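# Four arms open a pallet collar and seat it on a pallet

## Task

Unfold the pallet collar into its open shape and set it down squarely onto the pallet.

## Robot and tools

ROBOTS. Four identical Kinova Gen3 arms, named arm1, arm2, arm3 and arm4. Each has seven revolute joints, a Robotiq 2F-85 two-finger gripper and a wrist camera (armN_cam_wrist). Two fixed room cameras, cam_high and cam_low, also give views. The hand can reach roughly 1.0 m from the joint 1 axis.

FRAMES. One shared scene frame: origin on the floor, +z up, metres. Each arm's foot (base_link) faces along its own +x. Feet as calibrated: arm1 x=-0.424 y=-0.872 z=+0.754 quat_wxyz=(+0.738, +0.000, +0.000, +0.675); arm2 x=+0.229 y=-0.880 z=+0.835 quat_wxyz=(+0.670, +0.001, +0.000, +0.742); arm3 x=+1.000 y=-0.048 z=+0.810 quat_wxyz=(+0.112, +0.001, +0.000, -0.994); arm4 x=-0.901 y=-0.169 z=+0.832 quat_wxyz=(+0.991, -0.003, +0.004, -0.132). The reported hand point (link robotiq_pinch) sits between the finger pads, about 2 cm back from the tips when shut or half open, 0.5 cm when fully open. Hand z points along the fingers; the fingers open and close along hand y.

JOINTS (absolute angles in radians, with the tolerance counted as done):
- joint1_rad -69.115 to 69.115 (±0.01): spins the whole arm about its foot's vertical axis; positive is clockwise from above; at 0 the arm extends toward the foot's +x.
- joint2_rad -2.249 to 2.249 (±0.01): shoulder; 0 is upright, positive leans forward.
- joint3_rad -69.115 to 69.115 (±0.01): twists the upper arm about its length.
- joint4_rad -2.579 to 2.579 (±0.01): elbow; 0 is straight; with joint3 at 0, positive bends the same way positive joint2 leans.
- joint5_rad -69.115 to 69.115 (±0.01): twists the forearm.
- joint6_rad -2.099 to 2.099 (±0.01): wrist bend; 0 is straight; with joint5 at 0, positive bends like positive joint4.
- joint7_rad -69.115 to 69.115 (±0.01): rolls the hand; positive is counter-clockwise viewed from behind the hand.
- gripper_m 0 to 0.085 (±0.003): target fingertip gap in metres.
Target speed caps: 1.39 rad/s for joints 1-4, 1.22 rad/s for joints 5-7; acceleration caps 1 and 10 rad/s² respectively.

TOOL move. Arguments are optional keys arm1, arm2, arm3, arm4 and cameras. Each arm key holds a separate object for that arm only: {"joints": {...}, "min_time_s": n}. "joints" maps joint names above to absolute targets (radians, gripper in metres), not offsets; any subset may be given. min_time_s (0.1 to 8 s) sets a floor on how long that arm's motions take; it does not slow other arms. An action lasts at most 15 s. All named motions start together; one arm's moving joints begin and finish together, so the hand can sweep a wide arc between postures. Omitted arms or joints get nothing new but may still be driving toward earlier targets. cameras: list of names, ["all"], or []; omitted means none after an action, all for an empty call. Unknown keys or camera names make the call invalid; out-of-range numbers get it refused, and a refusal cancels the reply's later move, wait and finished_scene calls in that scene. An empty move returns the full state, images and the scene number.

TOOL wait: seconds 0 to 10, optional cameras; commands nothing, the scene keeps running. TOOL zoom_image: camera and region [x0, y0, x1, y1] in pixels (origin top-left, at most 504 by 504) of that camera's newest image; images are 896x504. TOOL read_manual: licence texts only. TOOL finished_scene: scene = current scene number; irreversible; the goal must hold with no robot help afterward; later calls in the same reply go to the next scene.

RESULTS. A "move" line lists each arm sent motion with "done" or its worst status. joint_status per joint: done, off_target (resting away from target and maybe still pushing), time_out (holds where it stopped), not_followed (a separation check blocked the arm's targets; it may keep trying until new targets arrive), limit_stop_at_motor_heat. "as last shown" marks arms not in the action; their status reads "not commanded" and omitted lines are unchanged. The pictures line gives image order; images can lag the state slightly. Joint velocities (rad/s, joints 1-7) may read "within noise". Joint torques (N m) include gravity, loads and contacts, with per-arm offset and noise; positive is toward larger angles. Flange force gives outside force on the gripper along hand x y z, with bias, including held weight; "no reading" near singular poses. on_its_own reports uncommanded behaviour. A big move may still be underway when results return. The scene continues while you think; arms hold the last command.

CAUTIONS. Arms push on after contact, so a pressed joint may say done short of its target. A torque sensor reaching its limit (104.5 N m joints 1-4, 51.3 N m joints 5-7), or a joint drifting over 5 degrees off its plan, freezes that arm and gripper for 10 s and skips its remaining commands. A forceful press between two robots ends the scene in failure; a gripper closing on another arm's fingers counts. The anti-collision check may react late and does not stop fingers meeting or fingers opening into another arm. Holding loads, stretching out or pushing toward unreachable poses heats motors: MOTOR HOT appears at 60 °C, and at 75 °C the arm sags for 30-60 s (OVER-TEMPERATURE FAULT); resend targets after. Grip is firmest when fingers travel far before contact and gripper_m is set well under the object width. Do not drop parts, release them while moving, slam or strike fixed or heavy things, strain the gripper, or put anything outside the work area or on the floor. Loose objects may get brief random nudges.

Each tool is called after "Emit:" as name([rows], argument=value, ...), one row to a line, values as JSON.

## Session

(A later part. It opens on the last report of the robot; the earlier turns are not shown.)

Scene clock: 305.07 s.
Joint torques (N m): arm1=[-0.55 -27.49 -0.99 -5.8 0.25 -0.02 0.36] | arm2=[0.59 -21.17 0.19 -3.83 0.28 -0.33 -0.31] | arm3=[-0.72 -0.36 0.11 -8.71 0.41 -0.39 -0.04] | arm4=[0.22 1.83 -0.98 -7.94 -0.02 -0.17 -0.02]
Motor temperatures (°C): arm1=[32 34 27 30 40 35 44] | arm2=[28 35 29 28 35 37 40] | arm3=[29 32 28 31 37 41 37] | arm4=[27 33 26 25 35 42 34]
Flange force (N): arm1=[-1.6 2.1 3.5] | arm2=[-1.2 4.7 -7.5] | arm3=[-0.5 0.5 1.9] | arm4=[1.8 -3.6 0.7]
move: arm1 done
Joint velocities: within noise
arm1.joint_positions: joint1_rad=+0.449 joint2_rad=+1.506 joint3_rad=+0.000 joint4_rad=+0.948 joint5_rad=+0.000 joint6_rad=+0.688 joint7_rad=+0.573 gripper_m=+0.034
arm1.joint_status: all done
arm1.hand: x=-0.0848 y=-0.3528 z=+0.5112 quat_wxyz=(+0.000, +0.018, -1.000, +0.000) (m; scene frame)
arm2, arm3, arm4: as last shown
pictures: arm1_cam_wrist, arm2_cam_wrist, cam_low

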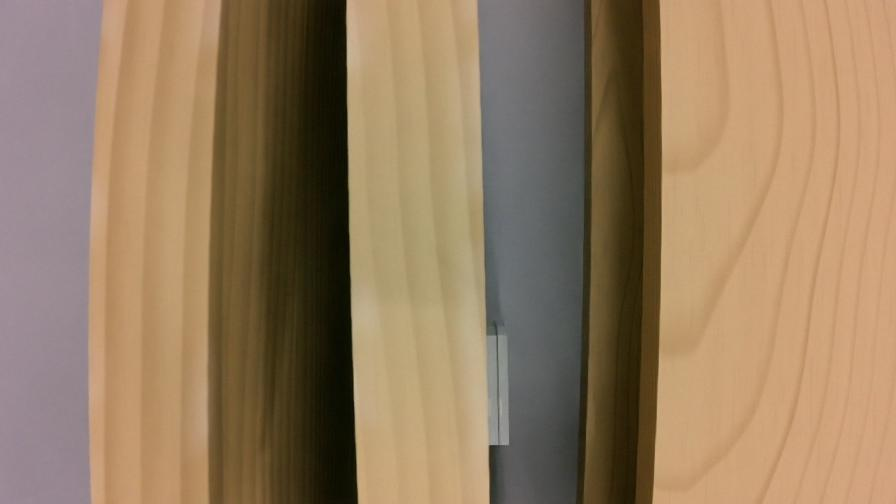

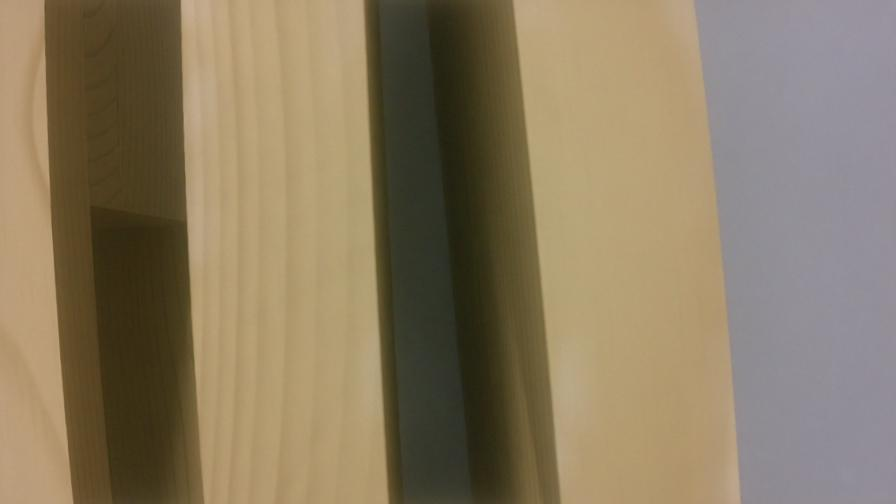

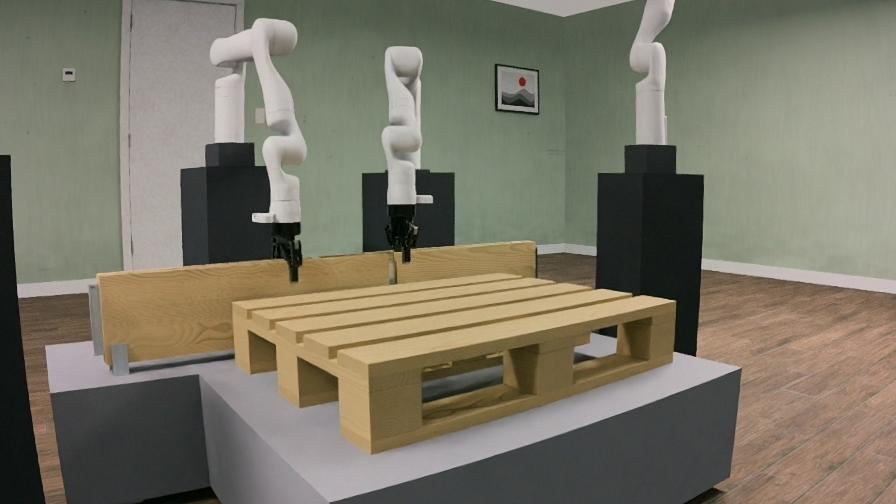

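Emit:
move(arm1={"joints":{"gripper_m":0.012}})

Emit:
move(arm2={"joints":{"joint1_rad":0.075,"joint2_rad":1.4529,"joint4_rad":1.3662,"joint6_rad":0.3225},"min_time_s":1.5})

Emit:
move(arm2={"joints":{"joint1_rad":-0.0791,"joint2_rad":1.4358,"joint4_rad":1.4664,"joint6_rad":0.2394,"joint7_rad":-3.2355,"gripper_m":0.045},"min_time_s":1}, cameras=["arm2_cam_wrist","arm1_cam_wrist"])

Scene clock: 325.67 s.
Joint torques (N m): arm1=[-0.11 -25.89 -1.62 -6.03 -0.92 -0.74 -0.74] | arm2=[0.59 -21.03 0.33 -3.71 0.19 -0.28 -0.4] | arm3=[-0.7 -0.42 0.1 -8.71 0.41 -0.38 -0.05] | arm4=[0.3 1.85 -0.99 -7.92 -0.01 -0.18 -0.02]
Motor temperatures (°C): arm1=[32 34 27 30 40 35 44] | arm2=[28 35 29 28 35 37 40] | arm3=[29 32 28 31 37 41 37] | arm4=[27 33 26 25 35 42 34]
Flange force (N): arm1=[-1.6 0.3 -0.7] | arm2=[-1.0 4.4 -7.6] | arm3=[-0.6 0.4 1.9] | arm4=[1.8 -3.7 0.6]
move: arm1 off_target
Joint velocities: within noise
arm1.joint_positions: joint1_rad=+0.449 joint2_rad=+1.506 joint3_rad=+0.000 joint4_rad=+0.948 joint5_rad=+0.000 joint6_rad=+0.688 joint7_rad=+0.573 gripper_m=+0.019
arm1.joint_status: gripper_m off_target (ended at +0.019, target +0.012)
arm1.hand: x=-0.0848 y=-0.3528 z=+0.5112 quat_wxyz=(+0.000, +0.018, -1.000, +0.000) (m; scene frame)
arm2.joint_positions: joint1_rad=+0.075 joint2_rad=+1.659 joint3_rad=+0.000 joint4_rad=+1.164 joint5_rad=+0.000 joint6_rad=+0.318 joint7_rad=-3.169 gripper_m=+0.085
arm2.joint_status: not commanded
arm2.hand: x=+0.2390 y=-0.3616 z=+0.4740 quat_wxyz=(+0.001, -1.000, +0.000, +0.001) (m; scene frame)
arm3, arm4: as last shown
pictures: none

Scene clock: 327.53 s.
Joint torques (N m): arm1=[-0.11 -25.72 -1.56 -5.93 -0.93 -0.72 -0.79] | arm2=[0.61 -21 0.25 -3.71 0.25 -0.28 -0.35] | arm3=[-0.67 -0.43 0.15 -8.73 0.42 -0.36 -0.03] | arm4=[0.25 1.88 -1.01 -7.95 -0.03 -0.16 -0.04]
Motor temperatures (°C): arm1=[32 34 27 30 40 35 44] | arm2=[28 35 29 28 35 37 40] | arm3=[29 32 28 31 37 41 37] | arm4=[27 33 26 25 35 42 34]
Flange force (N): arm1=[-1.8 0.4 -0.9] | arm2=[-1.1 4.0 -6.6] | arm3=[-0.6 0.6 2.0] | arm4=[1.9 -3.7 0.8]
move: arm2 done
Joint velocities: within noise
arm1, arm3, arm4: as last shown
arm1.hand: x=-0.0848 y=-0.3529 z=+0.5112 quat_wxyz=(+0.000, +0.018, -1.000, +0.000) (m; scene frame)
arm2.joint_positions: joint1_rad=+0.075 joint2_rad=+1.453 joint3_rad=+0.000 joint4_rad=+1.366 joint5_rad=+0.000 joint6_rad=+0.322 joint7_rad=-3.169 gripper_m=+0.085
arm2.joint_status: all done
arm2.hand: x=+0.2392 y=-0.3617 z=+0.5610 quat_wxyz=(+0.001, -1.000, +0.000, +0.001) (m; scene frame)
pictures: none

Scene clock: 328.90 s.
Joint torques (N m): arm1=[-0.11 -25.74 -1.63 -5.93 -0.94 -0.7 -0.8] | arm2=[0.62 -20.28 0.28 -2.96 0.23 -0.23 -0.35] | arm3=[-0.67 -0.44 0.09 -8.71 0.43 -0.36 -0.04] | arm4=[0.25 1.85 -0.91 -7.92 -0.04 -0.16 -0.01]
Motor temperatures (°C): arm1=[32 34 27 30 40 35 44] | arm2=[28 35 29 28 35 37 40] | arm3=[29 32 28 31 37 41 37] | arm4=[27 33 26 25 35 42 34]
Flange force (N): arm1=[-1.8 0.4 -0.8] | arm2=[-1.0 3.5 -6.5] | arm3=[-0.7 0.4 1.9] | arm4=[1.7 -3.3 0.7]
move: arm2 done
Joint velocities: within noise
arm1, arm3, arm4: as last shown
arm2.joint_positions: joint1_rad=-0.079 joint2_rad=+1.436 joint3_rad=+0.000 joint4_rad=+1.466 joint5_rad=+0.000 joint6_rad=+0.239 joint7_rad=-3.235 gripper_m=+0.045
arm2.joint_status: all done
arm2.hand: x=+0.1642 y=-0.3918 z=+0.5610 quat_wxyz=(+0.001, -0.999, -0.044, +0.001) (m; scene frame)
pictures: arm1_cam_wrist, arm2_cam_wrist

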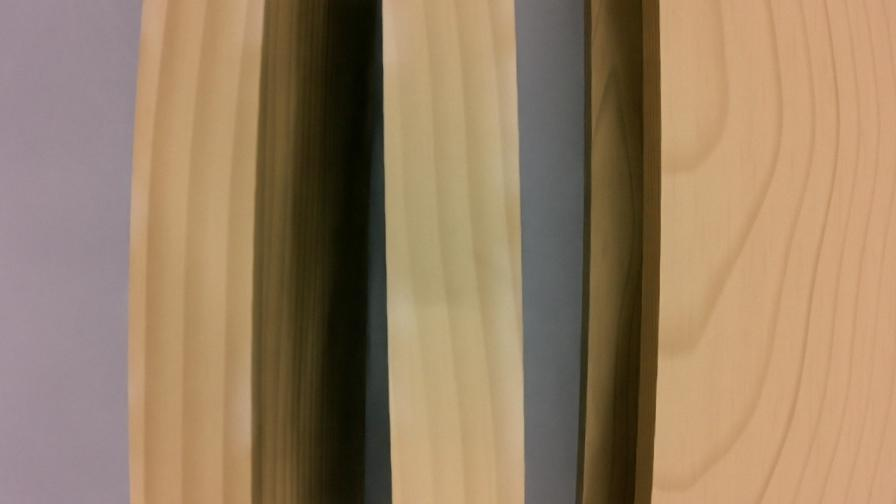

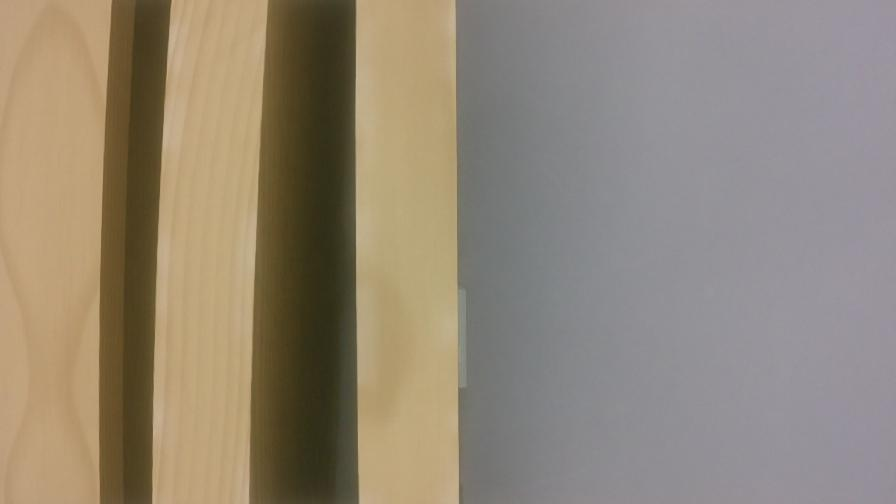

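Emit:
move(arm2={"joints":{"joint1_rad":-0.076,"joint2_rad":1.4406,"joint4_rad":1.4342,"joint6_rad":0.2668,"joint7_rad":-3.2325,"gripper_m":0.038},"min_time_s":0.7})

Emit:
move(arm2={"joints":{"joint2_rad":1.5624,"joint4_rad":1.3242,"joint6_rad":0.255},"min_time_s":1.5}, cameras=["arm2_cam_wrist","cam_low"])

Scene clock: 349.07 s.
Joint torques (N m): arm1=[-0.06 -25.67 -1.63 -5.9 -0.93 -0.71 -0.77] | arm2=[0.55 -20.56 0.22 -3.18 0.21 -0.24 -0.41] | arm3=[-0.66 -0.41 0.13 -8.71 0.42 -0.35 -0.04] | arm4=[0.26 1.84 -1.02 -7.98 -0.06 -0.15 -0.02]
Motor temperatures (°C): arm1=[32 34 27 30 40 35 44] | arm2=[28 35 29 28 35 37 40] | arm3=[29 32 28 31 37 41 37] | arm4=[27 33 26 25 35 42 34]
Flange force (N): arm1=[-1.7 0.5 -1.0] | arm2=[-0.7 3.5 -6.4] | arm3=[-0.6 0.5 2.0] | arm4=[1.9 -3.8 0.9]
move: arm2 done
Joint velocities: within noise
arm1, arm3, arm4: as last shown
arm2.joint_positions: joint1_rad=-0.076 joint2_rad=+1.441 joint3_rad=+0.000 joint4_rad=+1.434 joint5_rad=+0.000 joint6_rad=+0.267 joint7_rad=-3.233 gripper_m=+0.038
arm2.joint_status: all done
arm2.hand: x=+0.1642 y=-0.3832 z=+0.5612 quat_wxyz=(+0.001, -0.999, -0.044, +0.001) (m; scene frame)
pictures: none

Scene clock: 352.63 s.
Joint torques (N m): arm1=[33.56 -24.16 26.88 21.51 8.23 20.15 -0.83] | arm2=[3.57 52.44 3.02 -40.46 0.87 -26.6 -0.39] | arm3=[-0.69 -0.42 0.13 -8.69 0.43 -0.39 -0.04] | arm4=[0.29 1.86 -0.95 -7.92 -0.02 -0.17 -0.02]
Motor temperatures (°C): arm1=[32 35 27 30 40 35 44] | arm2=[28 36 29 28 35 37 40] | arm3=[29 32 28 31 37 41 37] | arm4=[27 33 26 25 35 42 34]
Flange force (N): arm1=[1.3 90.2 55.9] | arm2=[-2.5 107.7 -268.3] | arm3=[-0.6 0.5 1.8] | arm4=[1.8 -3.5 0.7]
move: arm2 time_out
TORQUE WARNING: arm2's joint6_rad reached its warning level (29.4 N m). A warning alone does not stop the arm.
Joint velocities: within noise
arm1: as last shown
arm2.joint_positions: joint1_rad=-0.076 joint2_rad=+1.532 joint3_rad=+0.000 joint4_rad=+1.324 joint5_rad=+0.000 joint6_rad=+0.255 joint7_rad=-3.232 gripper_m=+0.038
arm2.joint_status: joint2_rad time_out (moved +0.091 of +0.122); the others done
arm2.hand: x=+0.1609 y=-0.3649 z=+0.5248 quat_wxyz=(+0.016, -0.999, -0.044, +0.003) (m; scene frame)
arm3.joint_positions: joint1_rad=-0.347 joint2_rad=-0.422 joint3_rad=-0.089 joint4_rad=+1.424 joint5_rad=-0.076 joint6_rad=+1.962 joint7_rad=+1.495 gripper_m=+0.085
arm3.joint_status: not commanded
arm3.hand: x=+0.8866 y=-0.1413 z=+1.3411 quat_wxyz=(-0.047, -0.949, -0.302, +0.075) (m; scene frame)
arm4.joint_positions: joint1_rad=-0.415 joint2_rad=-0.491 joint3_rad=-0.071 joint4_rad=+1.474 joint5_rad=+0.012 joint6_rad=+1.979 joint7_rad=+1.861 gripper_m=+0.085
arm4.joint_status: not commanded
arm4.hand: x=-0.7767 y=-0.1617 z=+1.3556 quat_wxyz=(-0.084, +0.246, -0.965, +0.026) (m; scene frame)
pictures: arm2_cam_wrist, cam_low

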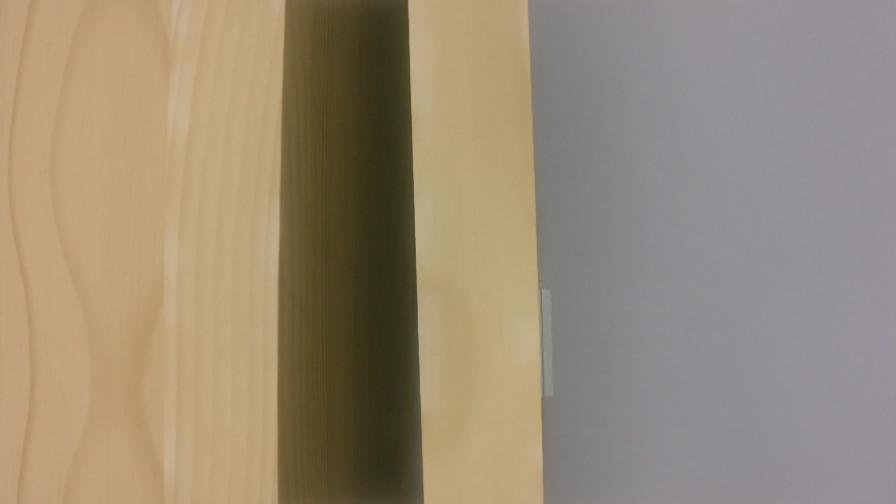

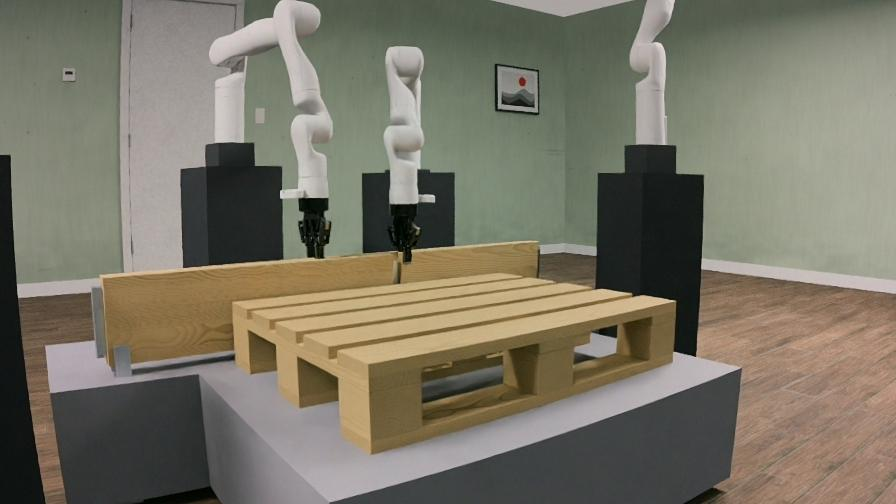

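Emit:
move(arm2={"joints":{"joint1_rad":-0.076,"joint2_rad":1.4406,"joint4_rad":1.4342,"joint6_rad":0.2668},"min_time_s":1.5}, cameras=["arm1_cam_wrist","arm2_cam_wrist","cam_low","cam_high"])

Emit:
zoom_image(camera="cam_high", region=[450, 160, 550, 250])

Scene clock: 368.77 s.
Joint torques (N m): arm1=[4.35 -22.7 1.98 -7.51 0.05 -2.8 -1.09] | arm2=[0.59 -20.52 0.17 -3.18 0.23 -0.25 -0.34] | arm3=[-0.68 -0.38 0.11 -8.67 0.41 -0.37 -0.03] | arm4=[0.27 1.87 -1 -7.94 -0.03 -0.18 -0.01]
Motor temperatures (°C): arm1=[34 35 28 31 40 36 44] | arm2=[28 38 29 31 35 42 40] | arm3=[29 32 28 31 37 41 37] | arm4=[27 33 26 25 35 42 34]
Flange force (N): arm1=[7.6 -1.3 -11.4] | arm2=[-0.9 3.5 -6.5] | arm3=[-0.6 0.5 1.8] | arm4=[1.9 -3.6 0.7]
move: arm2 done
Joint velocities: within noise
arm1, arm3, arm4: as last shown
arm2.joint_positions: joint1_rad=-0.076 joint2_rad=+1.441 joint3_rad=+0.000 joint4_rad=+1.434 joint5_rad=+0.000 joint6_rad=+0.267 joint7_rad=-3.233 gripper_m=+0.038
arm2.joint_status: all done
arm2.hand: x=+0.1642 y=-0.3832 z=+0.5612 quat_wxyz=(+0.001, -0.999, -0.044, +0.001) (m; scene frame)
pictures: arm1_cam_wrist, arm2_cam_wrist, cam_high, cam_low

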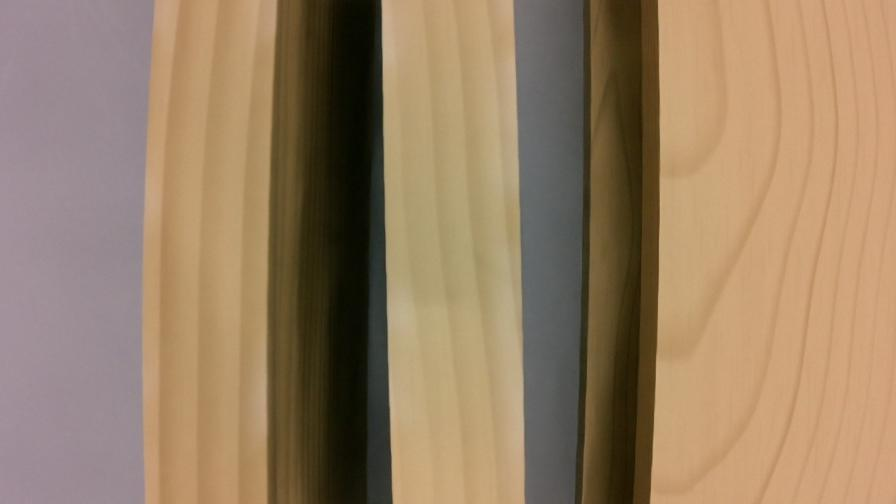

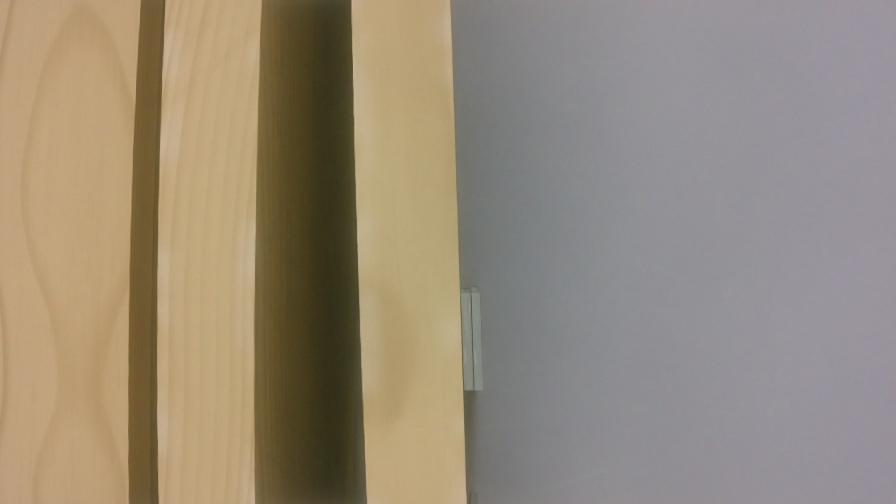

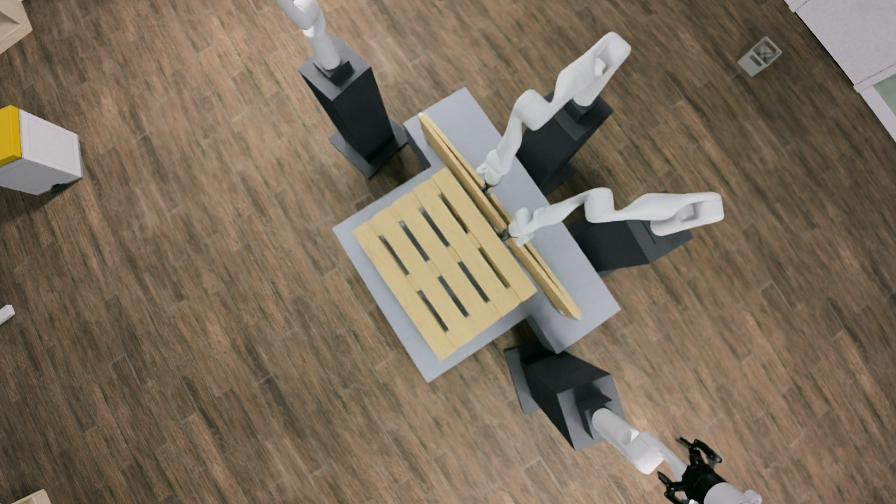

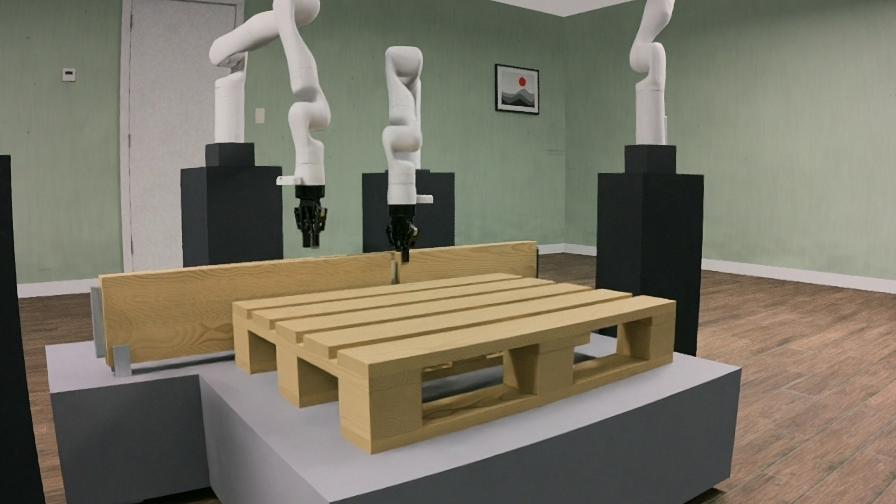

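Scaled by 5.040 from the camera's 896x504 image, which has a finer 1280x720 frame.

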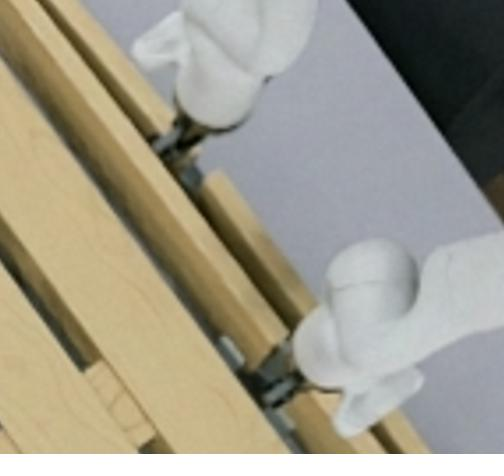

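Emit:
move(arm2={"joints":{"joint1_rad":-0.0042,"joint2_rad":1.4461,"joint4_rad":1.404,"joint6_rad":0.2915,"joint7_rad":-3.1432},"min_time_s":1})

Emit:
move(arm2={"joints":{"joint2_rad":1.5439,"joint4_rad":1.3164,"joint6_rad":0.2813},"min_time_s":1.5}, cameras=["arm2_cam_wrist"])

Scene clock: 388.90 s.
Joint torques (N m): arm1=[4.33 -22.67 1.99 -7.49 0.04 -2.77 -1.07] | arm2=[0.64 -20.77 0.23 -3.44 0.2 -0.25 -0.34] | arm3=[-0.71 -0.42 0.1 -8.75 0.4 -0.39 -0.03] | arm4=[0.25 1.89 -1 -7.92 -0.02 -0.17 -0.01]
Motor temperatures (°C): arm1=[34 35 27 31 40 35 44] | arm2=[28 38 29 30 35 41 40] | arm3=[29 32 28 31 37 41 37] | arm4=[27 33 26 25 35 41 34]
Flange force (N): arm1=[7.6 -1.4 -11.5] | arm2=[-1.3 3.8 -6.5] | arm3=[-0.6 0.4 2.0] | arm4=[1.9 -3.6 0.7]
move: arm2 done
Joint velocities: within noise
arm1, arm3, arm4: as last shown
arm2.joint_positions: joint1_rad=-0.004 joint2_rad=+1.446 joint3_rad=+0.000 joint4_rad=+1.404 joint5_rad=+0.000 joint6_rad=+0.291 joint7_rad=-3.143 gripper_m=+0.038
arm2.joint_status: all done
arm2.hand: x=+0.1992 y=-0.3721 z=+0.5610 quat_wxyz=(+0.001, -0.999, -0.053, +0.001) (m; scene frame)
pictures: none

Scene clock: 392.47 s.
Joint torques (N m): arm1=[20.44 -26.42 15.26 19.25 4.34 19.11 -0.71] | arm2=[-0.61 51.78 -1.69 -33.42 0.41 -23.51 -0.36] | arm3=[-0.67 -0.43 0.12 -8.69 0.43 -0.39 -0.03] | arm4=[0.27 1.85 -1.01 -7.95 0 -0.18 -0.01]
Motor temperatures (°C): arm1=[34 35 27 31 40 36 44] | arm2=[28 38 29 30 35 41 40] | arm3=[29 32 28 31 37 41 37] | arm4=[27 33 26 25 35 41 34]
Flange force (N): arm1=[-13.5 74.9 56.2] | arm2=[-3.3 95.8 -248.4] | arm3=[-0.7 0.5 1.8] | arm4=[1.9 -3.6 0.8]
move: arm2 time_out
TORQUE WARNING: arm2's joint2_rad reached its warning level (56.7 N m). A warning alone does not stop the arm.
Joint velocities: within noise
arm1, arm3, arm4: as last shown
arm2.joint_positions: joint1_rad=-0.004 joint2_rad=+1.531 joint3_rad=+0.000 joint4_rad=+1.316 joint5_rad=+0.000 joint6_rad=+0.281 joint7_rad=-3.143 gripper_m=+0.038
arm2.joint_status: joint2_rad time_out (moved +0.085 of +0.098); the others done
arm2.hand: x=+0.1983 y=-0.3641 z=+0.5259 quat_wxyz=(+0.008, -0.999, -0.053, +0.001) (m; scene frame)
pictures: arm2_cam_wrist

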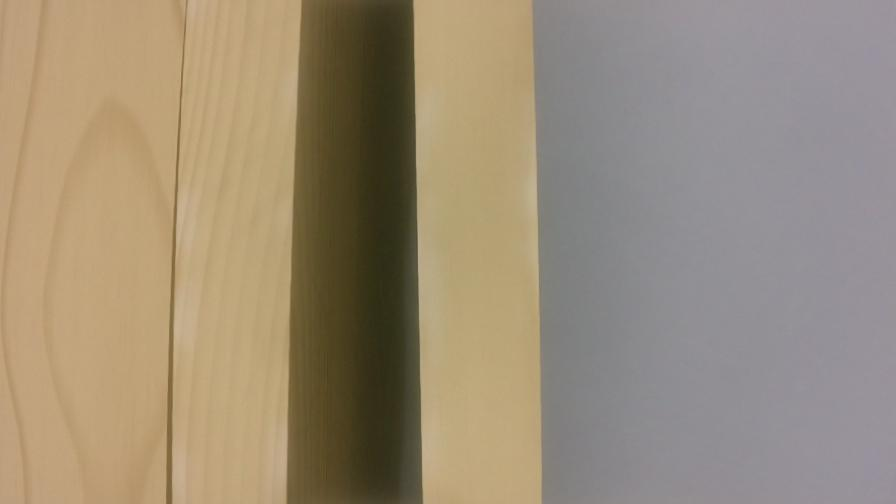

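Emit:
move(arm2={"joints":{"joint2_rad":1.4805,"joint4_rad":1.3745,"joint6_rad":0.2866},"min_time_s":1}, cameras=["arm2_cam_wrist","cam_low","cam_high"])

Emit:
zoom_image(camera="cam_low", region=[270, 180, 360, 280])

Emit:
zoom_image(camera="cam_high", region=[460, 150, 520, 210])

Emit:
zoom_image(camera="arm2_cam_wrist", region=[200, 380, 600, 504])

Scene clock: 443.83 s.
Joint torques (N m): arm1=[3.84 -22.75 1.49 -7.07 -0.09 -2.39 -1.04] | arm2=[0.55 -20.85 0.29 -3.4 0.23 -0.25 -0.38] | arm3=[-0.68 -0.42 0.12 -8.67 0.42 -0.36 -0.02] | arm4=[0.24 1.81 -0.95 -7.99 -0.04 -0.17 -0.03]
Motor temperatures (°C): arm1=[35 35 28 32 40 39 44] | arm2=[28 42 29 34 35 50 40] | arm3=[29 32 28 31 37 41 37] | arm4=[27 33 26 25 35 41 34]
Flange force (N): arm1=[6.4 -0.9 -10.3] | arm2=[-1.1 3.8 -6.5] | arm3=[-0.7 0.6 1.8] | arm4=[1.8 -3.5 0.9]
move: arm2 done
Joint velocities: within noise
arm1.joint_positions: joint1_rad=+0.449 joint2_rad=+1.506 joint3_rad=+0.000 joint4_rad=+0.948 joint5_rad=+0.000 joint6_rad=+0.688 joint7_rad=+0.573 gripper_m=+0.019
arm1.joint_status: not commanded
arm1.hand: x=-0.0848 y=-0.3529 z=+0.5112 quat_wxyz=(+0.000, +0.018, -1.000, +0.000) (m; scene frame)
arm2.joint_positions: joint1_rad=-0.004 joint2_rad=+1.481 joint3_rad=+0.000 joint4_rad=+1.374 joint5_rad=+0.000 joint6_rad=+0.287 joint7_rad=-3.143 gripper_m=+0.038
arm2.joint_status: all done
arm2.hand: x=+0.1991 y=-0.3720 z=+0.5462 quat_wxyz=(+0.001, -0.999, -0.053, +0.001) (m; scene frame)
arm3, arm4: as last shown
pictures: arm2_cam_wrist, cam_high, cam_low

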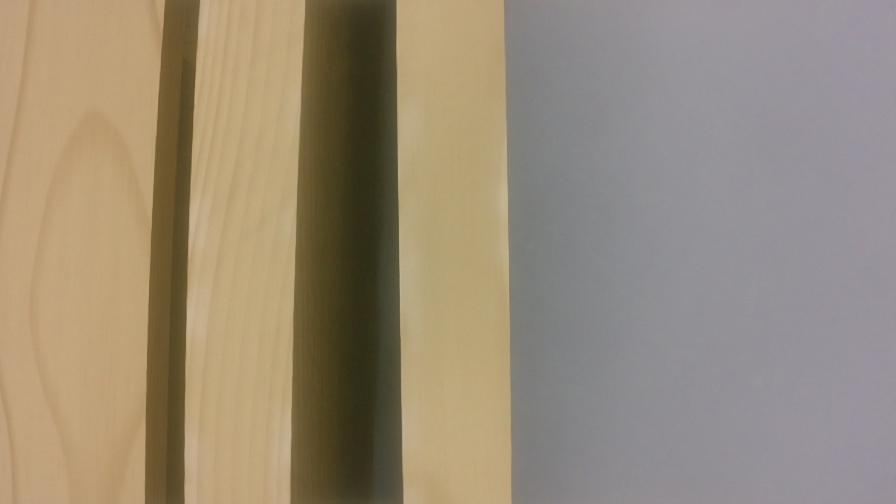

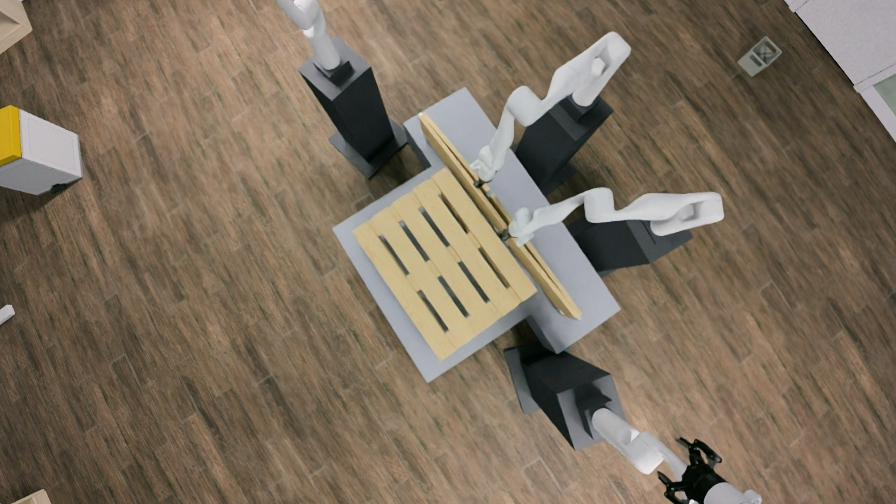

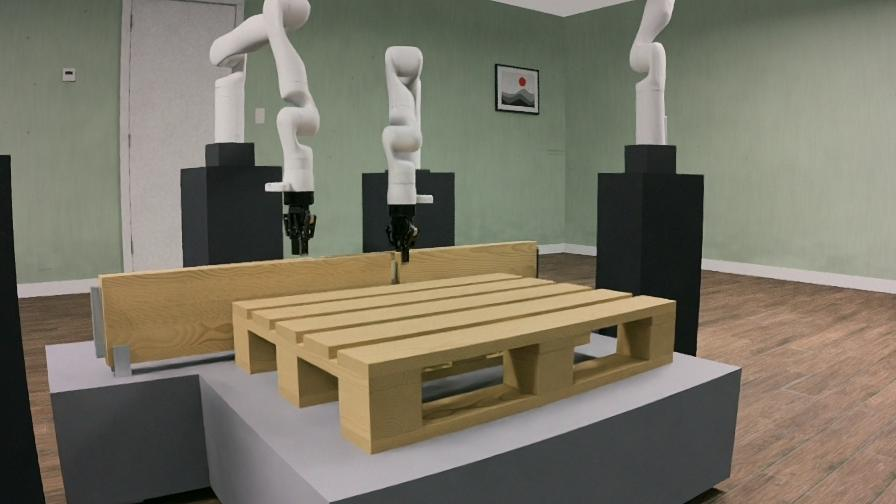

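Scaled by 5.040 from the camera's 896x504 image, which has a finer 1280x720 frame.

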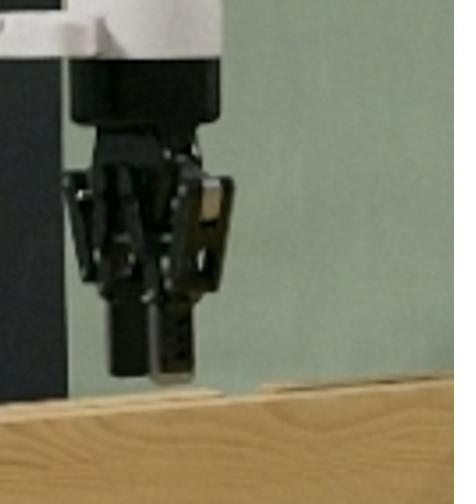

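Scaled by 8.400 from the camera's 896x504 image, which has a finer 1280x720 frame.

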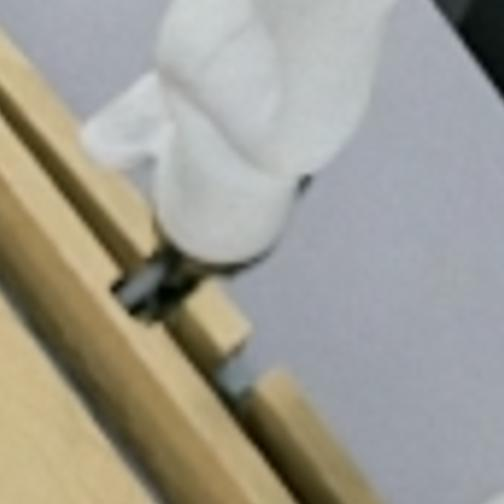

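Scaled by 1.260 from the camera's 896x504 image, which has a finer 1280x720 frame.

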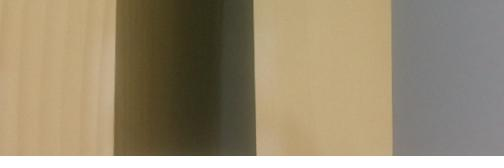

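Emit:
move(arm2={"joints":{"joint2_rad":1.509,"joint4_rad":1.3492,"joint6_rad":0.2834},"min_time_s":1})

Emit:
move(arm2={"joints":{"joint2_rad":1.5205,"joint4_rad":1.3387,"joint6_rad":0.2824},"min_time_s":1}, cameras=["arm2_cam_wrist","cam_low","cam_high"])

Emit:
zoom_image(camera="cam_low", region=[270, 200, 360, 280])

Emit:
zoom_image(camera="cam_high", region=[460, 150, 520, 210])

Scene clock: 501.87 s.
Joint torques (N m): arm1=[3.8 -22.81 1.49 -7.11 -0.09 -2.4 -1.05] | arm2=[0.6 -20.86 0.26 -3.32 0.2 -0.22 -0.33] | arm3=[-0.73 -0.42 0.1 -8.71 0.41 -0.38 -0.01] | arm4=[0.27 1.85 -0.95 -7.96 -0.05 -0.16 -0.03]
Motor temperatures (°C): arm1=[33 35 27 31 40 37 44] | arm2=[28 40 29 31 35 44 40] | arm3=[29 31 28 31 37 40 37] | arm4=[27 33 26 25 35 41 34]
Flange force (N): arm1=[6.4 -1.0 -10.3] | arm2=[-1.2 3.7 -6.5] | arm3=[-0.6 0.5 1.9] | arm4=[1.8 -3.6 0.8]
move: arm2 done
Joint velocities: within noise
arm1, arm3, arm4: as last shown
arm2.joint_positions: joint1_rad=-0.004 joint2_rad=+1.509 joint3_rad=+0.000 joint4_rad=+1.349 joint5_rad=+0.000 joint6_rad=+0.283 joint7_rad=-3.143 gripper_m=+0.038
arm2.joint_status: all done
arm2.hand: x=+0.1991 y=-0.3720 z=+0.5339 quat_wxyz=(+0.001, -0.999, -0.053, +0.001) (m; scene frame)
pictures: none

Scene clock: 503.17 s.
Joint torques (N m): arm1=[6.51 -22.71 3.61 -3.05 0.61 0.62 -0.99] | arm2=[0.45 13.34 -0.59 -6.02 0.26 -4.35 -0.34] | arm3=[-0.69 -0.45 0.09 -8.67 0.38 -0.4 -0.02] | arm4=[0.27 1.84 -1.03 -7.9 -0.02 -0.2 -0.06]
Motor temperatures (°C): arm1=[33 35 27 31 40 37 44] | arm2=[28 40 29 31 35 44 40] | arm3=[29 31 28 31 37 40 37] | arm4=[27 33 26 25 35 41 34]
Flange force (N): arm1=[3.6 10.8 -1.6] | arm2=[-1.9 24.2 -93.3] | arm3=[-0.8 0.4 1.6] | arm4=[1.9 -3.9 0.5]
move: arm2 done
Joint velocities: within noise
arm1, arm3, arm4: as last shown
arm1.hand: x=-0.0848 y=-0.3528 z=+0.5112 quat_wxyz=(+0.000, +0.018, -1.000, +0.000) (m; scene frame)
arm2.joint_positions: joint1_rad=-0.004 joint2_rad=+1.520 joint3_rad=+0.000 joint4_rad=+1.339 joint5_rad=+0.000 joint6_rad=+0.282 joint7_rad=-3.143 gripper_m=+0.038
arm2.joint_status: all done
arm2.hand: x=+0.1991 y=-0.3720 z=+0.5291 quat_wxyz=(+0.001, -0.999, -0.053, +0.001) (m; scene frame)
pictures: arm2_cam_wrist, cam_high, cam_low

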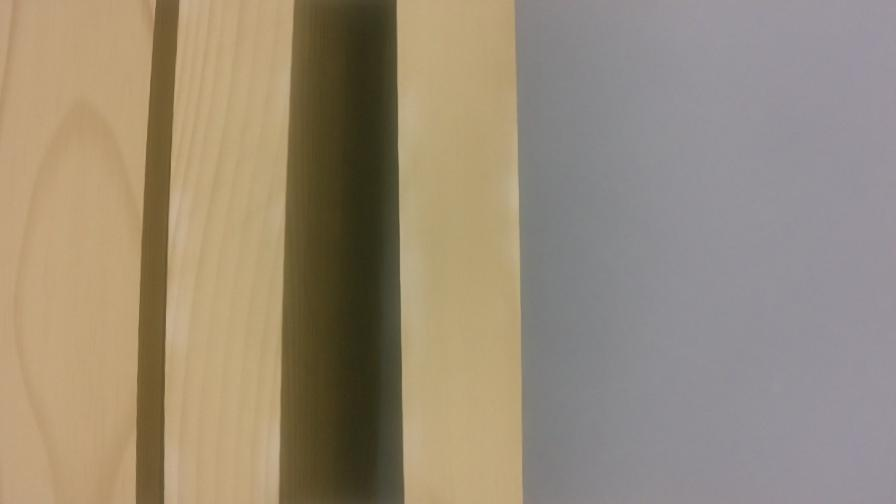

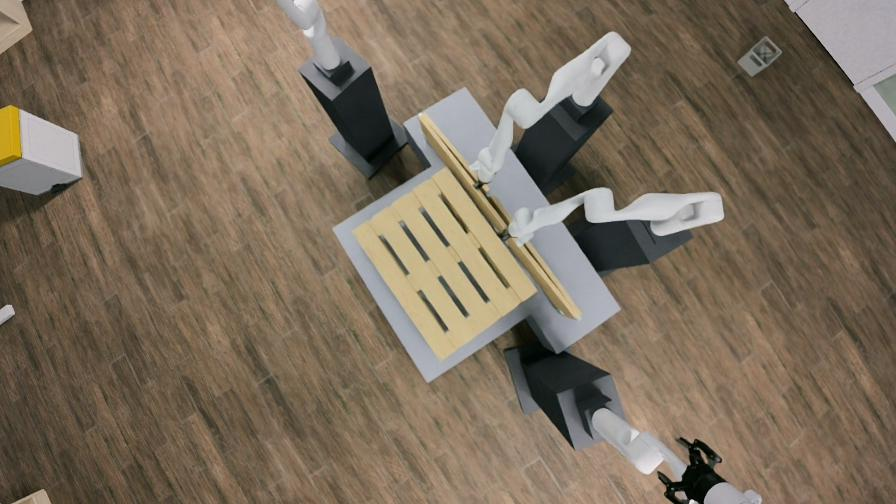

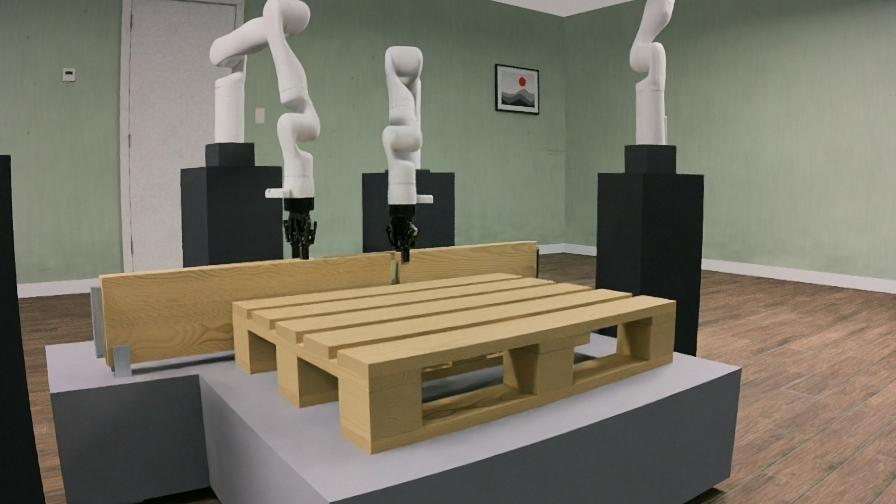

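Scaled by 5.600 from the camera's 896x504 image, which has a finer 1280x720 frame.

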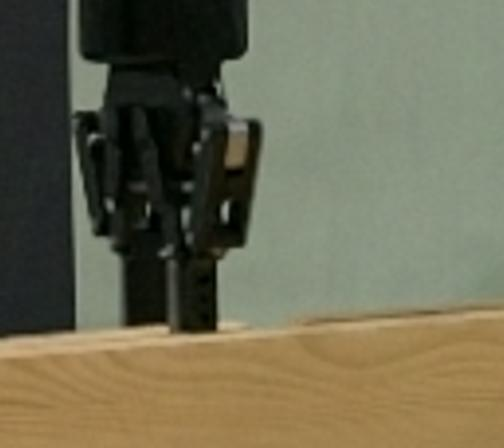

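Scaled by 8.400 from the camera's 896x504 image, which has a finer 1280x720 frame.

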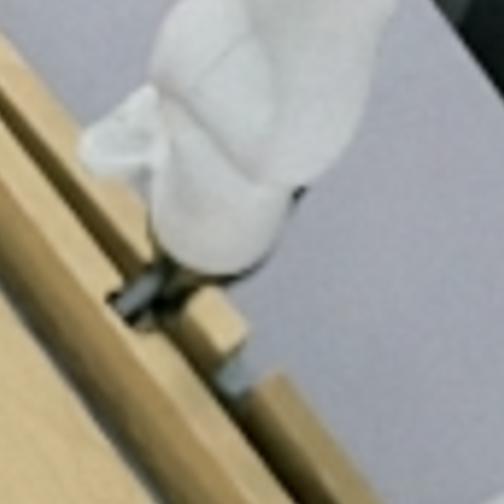

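Emit:
move(arm2={"joints":{"joint2_rad":1.4805,"joint4_rad":1.3745,"joint6_rad":0.2866},"min_time_s":0.7})

Emit:
move(arm2={"joints":{"joint1_rad":-0.0061,"joint2_rad":1.4931,"joint4_rad":1.3955,"joint6_rad":0.253,"joint7_rad":-3.1451},"min_time_s":0.7})

Emit:
move(arm2={"joints":{"joint2_rad":1.5235,"joint4_rad":1.3677,"joint6_rad":0.2504},"min_time_s":1}, cameras=["arm2_cam_wrist","cam_low"])

Emit:
zoom_image(camera="cam_low", region=[270, 200, 360, 280])

Scene clock: 527.83 s.
Joint torques (N m): arm1=[3.66 -21.97 1.25 -6.45 -0.2 -2.13 -1.04] | arm2=[0.63 -20.87 0.32 -3.42 0.2 -0.27 -0.34] | arm3=[-0.7 -0.41 0.07 -8.73 0.43 -0.39 -0.03] | arm4=[0.23 1.86 -0.99 -7.93 -0.04 -0.17 -0.05]
Motor temperatures (°C): arm1=[33 35 27 31 40 36 44] | arm2=[28 38 29 31 35 43 40] | arm3=[29 31 28 31 37 40 37] | arm4=[27 32 26 25 35 41 34]
Flange force (N): arm1=[5.5 -0.2 -10.8] | arm2=[-1.3 3.8 -6.5] | arm3=[-0.6 0.3 2.0] | arm4=[1.9 -3.7 0.7]
move: arm2 done
Joint velocities: within noise
arm1, arm3, arm4: as last shown
arm1.hand: x=-0.0848 y=-0.3529 z=+0.5112 quat_wxyz=(+0.000, +0.018, -1.000, +0.000) (m; scene frame)
arm2.joint_positions: joint1_rad=-0.004 joint2_rad=+1.481 joint3_rad=+0.000 joint4_rad=+1.375 joint5_rad=+0.000 joint6_rad=+0.287 joint7_rad=-3.143 gripper_m=+0.038
arm2.joint_status: all done
arm2.hand: x=+0.1991 y=-0.3720 z=+0.5462 quat_wxyz=(+0.001, -0.999, -0.053, +0.001) (m; scene frame)
pictures: none

Scene clock: 528.83 s.
Joint torques (N m): arm1=[3.67 -22.01 1.25 -6.44 -0.19 -2.1 -1.09] | arm2=[0.56 -20.57 0.26 -3.06 0.24 -0.27 -0.35] | arm3=[-0.72 -0.41 0.16 -8.71 0.41 -0.38 -0.02] | arm4=[0.26 1.86 -0.99 -7.93 -0.05 -0.18 -0.02]
Motor temperatures (°C): arm1=[33 35 27 31 40 36 44] | arm2=[28 38 29 31 35 43 40] | arm3=[29 31 28 31 37 40 37] | arm4=[27 32 26 25 35 41 34]
Flange force (N): arm1=[5.5 -0.2 -10.7] | arm2=[-1.2 3.3 -6.5] | arm3=[-0.6 0.7 1.9] | arm4=[1.8 -3.6 0.7]
move: arm2 done
Joint velocities: within noise
arm1: as last shown
arm2.joint_positions: joint1_rad=-0.006 joint2_rad=+1.493 joint3_rad=+0.000 joint4_rad=+1.395 joint5_rad=+0.000 joint6_rad=+0.253 joint7_rad=-3.145 gripper_m=+0.038
arm2.joint_status: all done
arm2.hand: x=+0.1992 y=-0.3817 z=+0.5381 quat_wxyz=(+0.001, -0.999, -0.053, +0.001) (m; scene frame)
arm3.joint_positions: joint1_rad=-0.347 joint2_rad=-0.422 joint3_rad=-0.089 joint4_rad=+1.424 joint5_rad=-0.076 joint6_rad=+1.962 joint7_rad=+1.495 gripper_m=+0.085
arm3.joint_status: not commanded
arm3.hand: x=+0.8866 y=-0.1413 z=+1.3411 quat_wxyz=(-0.047, -0.949, -0.302, +0.075) (m; scene frame)
arm4.joint_positions: joint1_rad=-0.415 joint2_rad=-0.491 joint3_rad=-0.071 joint4_rad=+1.474 joint5_rad=+0.012 joint6_rad=+1.979 joint7_rad=+1.861 gripper_m=+0.085
arm4.joint_status: not commanded
arm4.hand: x=-0.7767 y=-0.1617 z=+1.3556 quat_wxyz=(-0.084, +0.246, -0.965, +0.026) (m; scene frame)
pictures: none

Scene clock: 530.13 s.
Joint torques (N m): arm1=[3.72 -21.97 1.3 -6.47 -0.21 -2.12 -1.08] | arm2=[0.59 -20.63 0.19 -3.08 0.23 -0.25 -0.34] | arm3=[-0.7 -0.39 0.1 -8.7 0.41 -0.37 -0.02] | arm4=[0.27 1.87 -1.01 -7.96 -0.02 -0.15 -0.03]
Motor temperatures (°C): arm1=[33 35 27 31 40 36 44] | arm2=[28 38 29 31 35 43 40] | arm3=[29 31 28 31 37 40 37] | arm4=[27 32 26 25 35 41 34]
Flange force (N): arm1=[5.6 -0.3 -10.8] | arm2=[-1.2 3.5 -6.6] | arm3=[-0.6 0.5 1.9] | arm4=[1.9 -3.7 0.9]
move: arm2 done
Joint velocities: within noise
arm1, arm3, arm4: as last shown
arm2.joint_positions: joint1_rad=-0.006 joint2_rad=+1.524 joint3_rad=+0.000 joint4_rad=+1.368 joint5_rad=+0.000 joint6_rad=+0.250 joint7_rad=-3.145 gripper_m=+0.038
arm2.joint_status: all done
arm2.hand: x=+0.1992 y=-0.3817 z=+0.5251 quat_wxyz=(+0.001, -0.999, -0.053, +0.001) (m; scene frame)
pictures: arm2_cam_wrist, cam_low

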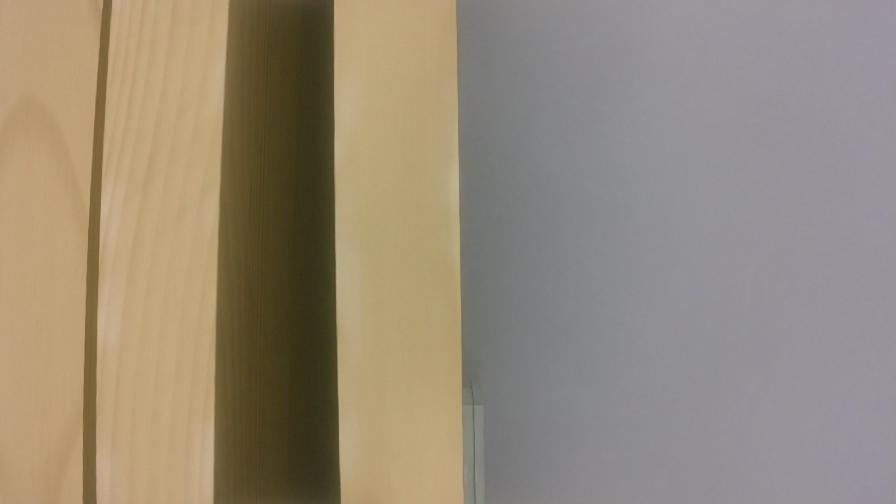

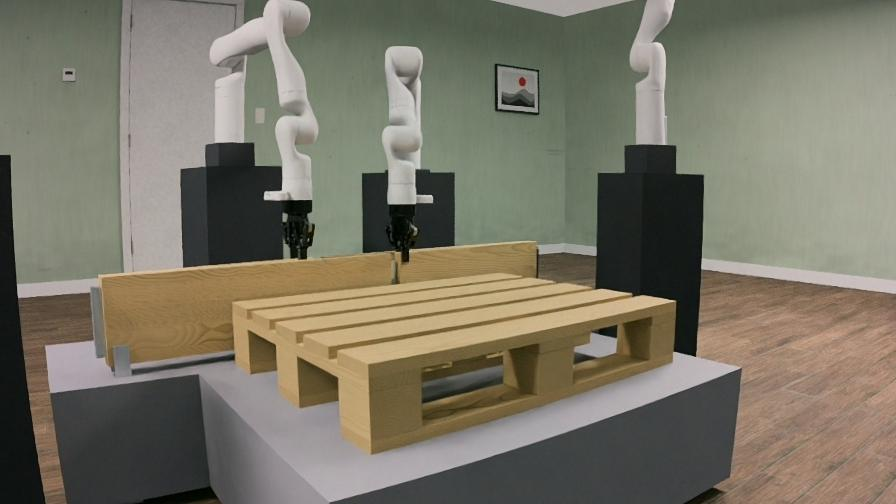

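Scaled by 5.600 from the camera's 896x504 image, which has a finer 1280x720 frame.

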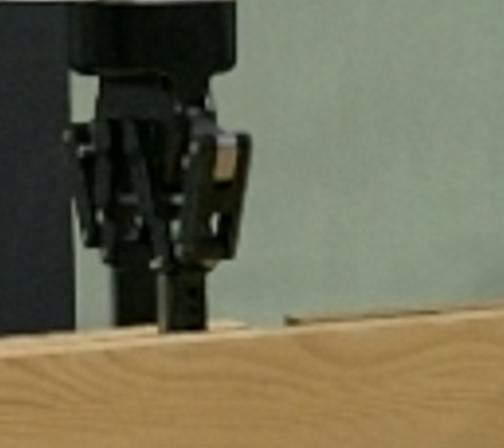

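Emit:
move(arm2={"joints":{"joint2_rad":1.538,"joint4_rad":1.354,"joint6_rad":0.2498},"min_time_s":1})

Emit:
move(arm2={"joints":{"joint2_rad":1.5518,"joint4_rad":1.3407,"joint6_rad":0.2492},"min_time_s":1}, cameras=["arm2_cam_wrist","cam_low"])

Scene clock: 540.50 s.
Joint torques (N m): arm1=[3.65 -21.97 1.28 -6.47 -0.21 -2.12 -1.09] | arm2=[0.62 -20.57 0.25 -3.02 0.24 -0.27 -0.35] | arm3=[-0.67 -0.45 0.12 -8.68 0.42 -0.4 -0.03] | arm4=[0.25 1.85 -0.98 -7.96 -0.04 -0.2 -0.03]
Motor temperatures (°C): arm1=[33 35 27 31 40 36 44] | arm2=[28 38 29 30 35 42 40] | arm3=[29 31 28 31 37 40 37] | arm4=[27 32 26 25 35 41 34]
Flange force (N): arm1=[5.5 -0.3 -10.8] | arm2=[-1.3 3.3 -6.6] | arm3=[-0.7 0.5 1.7] | arm4=[1.9 -3.6 0.7]
move: arm2 done
Joint velocities: within noise
arm1, arm3, arm4: as last shown
arm2.joint_positions: joint1_rad=-0.006 joint2_rad=+1.538 joint3_rad=+0.000 joint4_rad=+1.354 joint5_rad=+0.000 joint6_rad=+0.250 joint7_rad=-3.145 gripper_m=+0.038
arm2.joint_status: all done
arm2.hand: x=+0.1992 y=-0.3817 z=+0.5189 quat_wxyz=(+0.001, -0.999, -0.053, +0.001) (m; scene frame)
pictures: none

Scene clock: 541.80 s.
Joint torques (N m): arm1=[3.69 -21.99 1.25 -6.47 -0.23 -2.12 -1.08] | arm2=[0.61 -20.61 0.3 -3.09 0.21 -0.25 -0.34] | arm3=[-0.73 -0.44 0.08 -8.71 0.4 -0.37 -0.04] | arm4=[0.25 1.84 -1.03 -7.98 -0.04 -0.17 -0.02]
Motor temperatures (°C): arm1=[33 35 27 31 40 36 44] | arm2=[28 38 29 30 35 42 40] | arm3=[29 31 28 31 37 40 37] | arm4=[27 32 26 25 35 41 34]
Flange force (N): arm1=[5.6 -0.2 -10.8] | arm2=[-1.3 3.6 -6.8] | arm3=[-0.7 0.4 1.9] | arm4=[1.9 -3.7 0.9]
move: arm2 done
Joint velocities: within noise
arm1, arm3, arm4: as last shown
arm2.joint_positions: joint1_rad=-0.006 joint2_rad=+1.552 joint3_rad=+0.000 joint4_rad=+1.341 joint5_rad=+0.000 joint6_rad=+0.249 joint7_rad=-3.145 gripper_m=+0.038
arm2.joint_status: all done
arm2.hand: x=+0.1992 y=-0.3817 z=+0.5131 quat_wxyz=(+0.001, -0.999, -0.053, +0.001) (m; scene frame)
pictures: arm2_cam_wrist, cam_low

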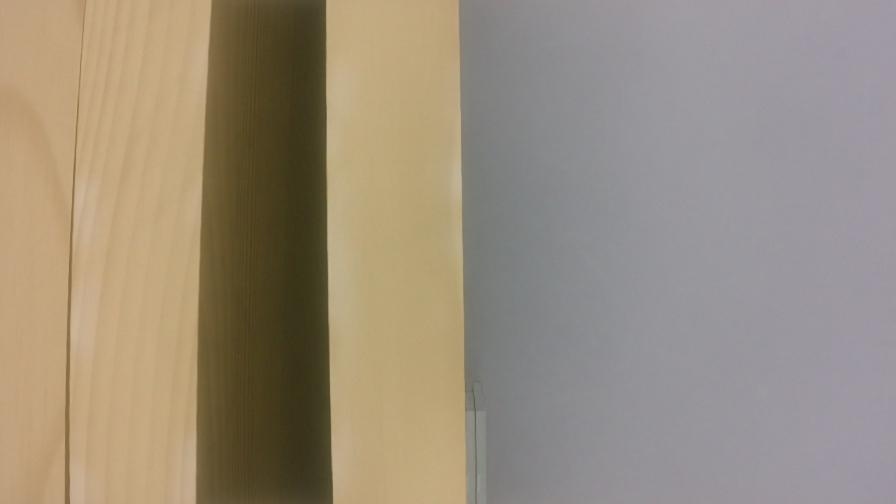

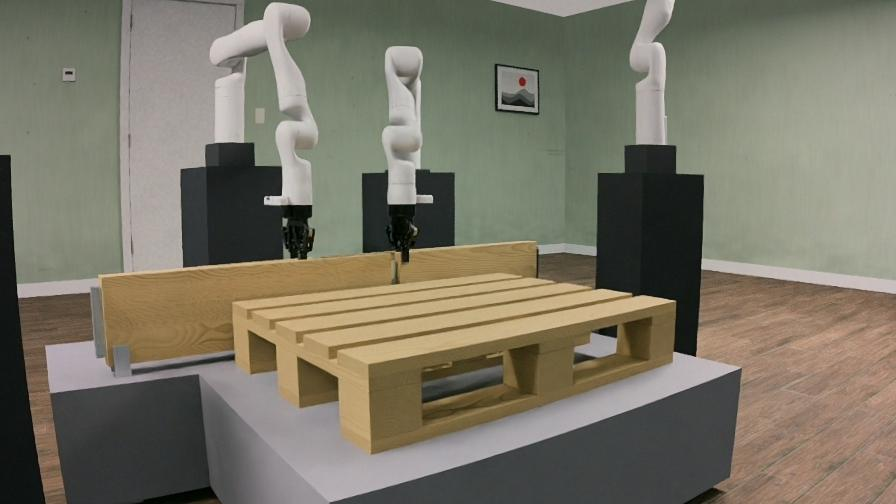

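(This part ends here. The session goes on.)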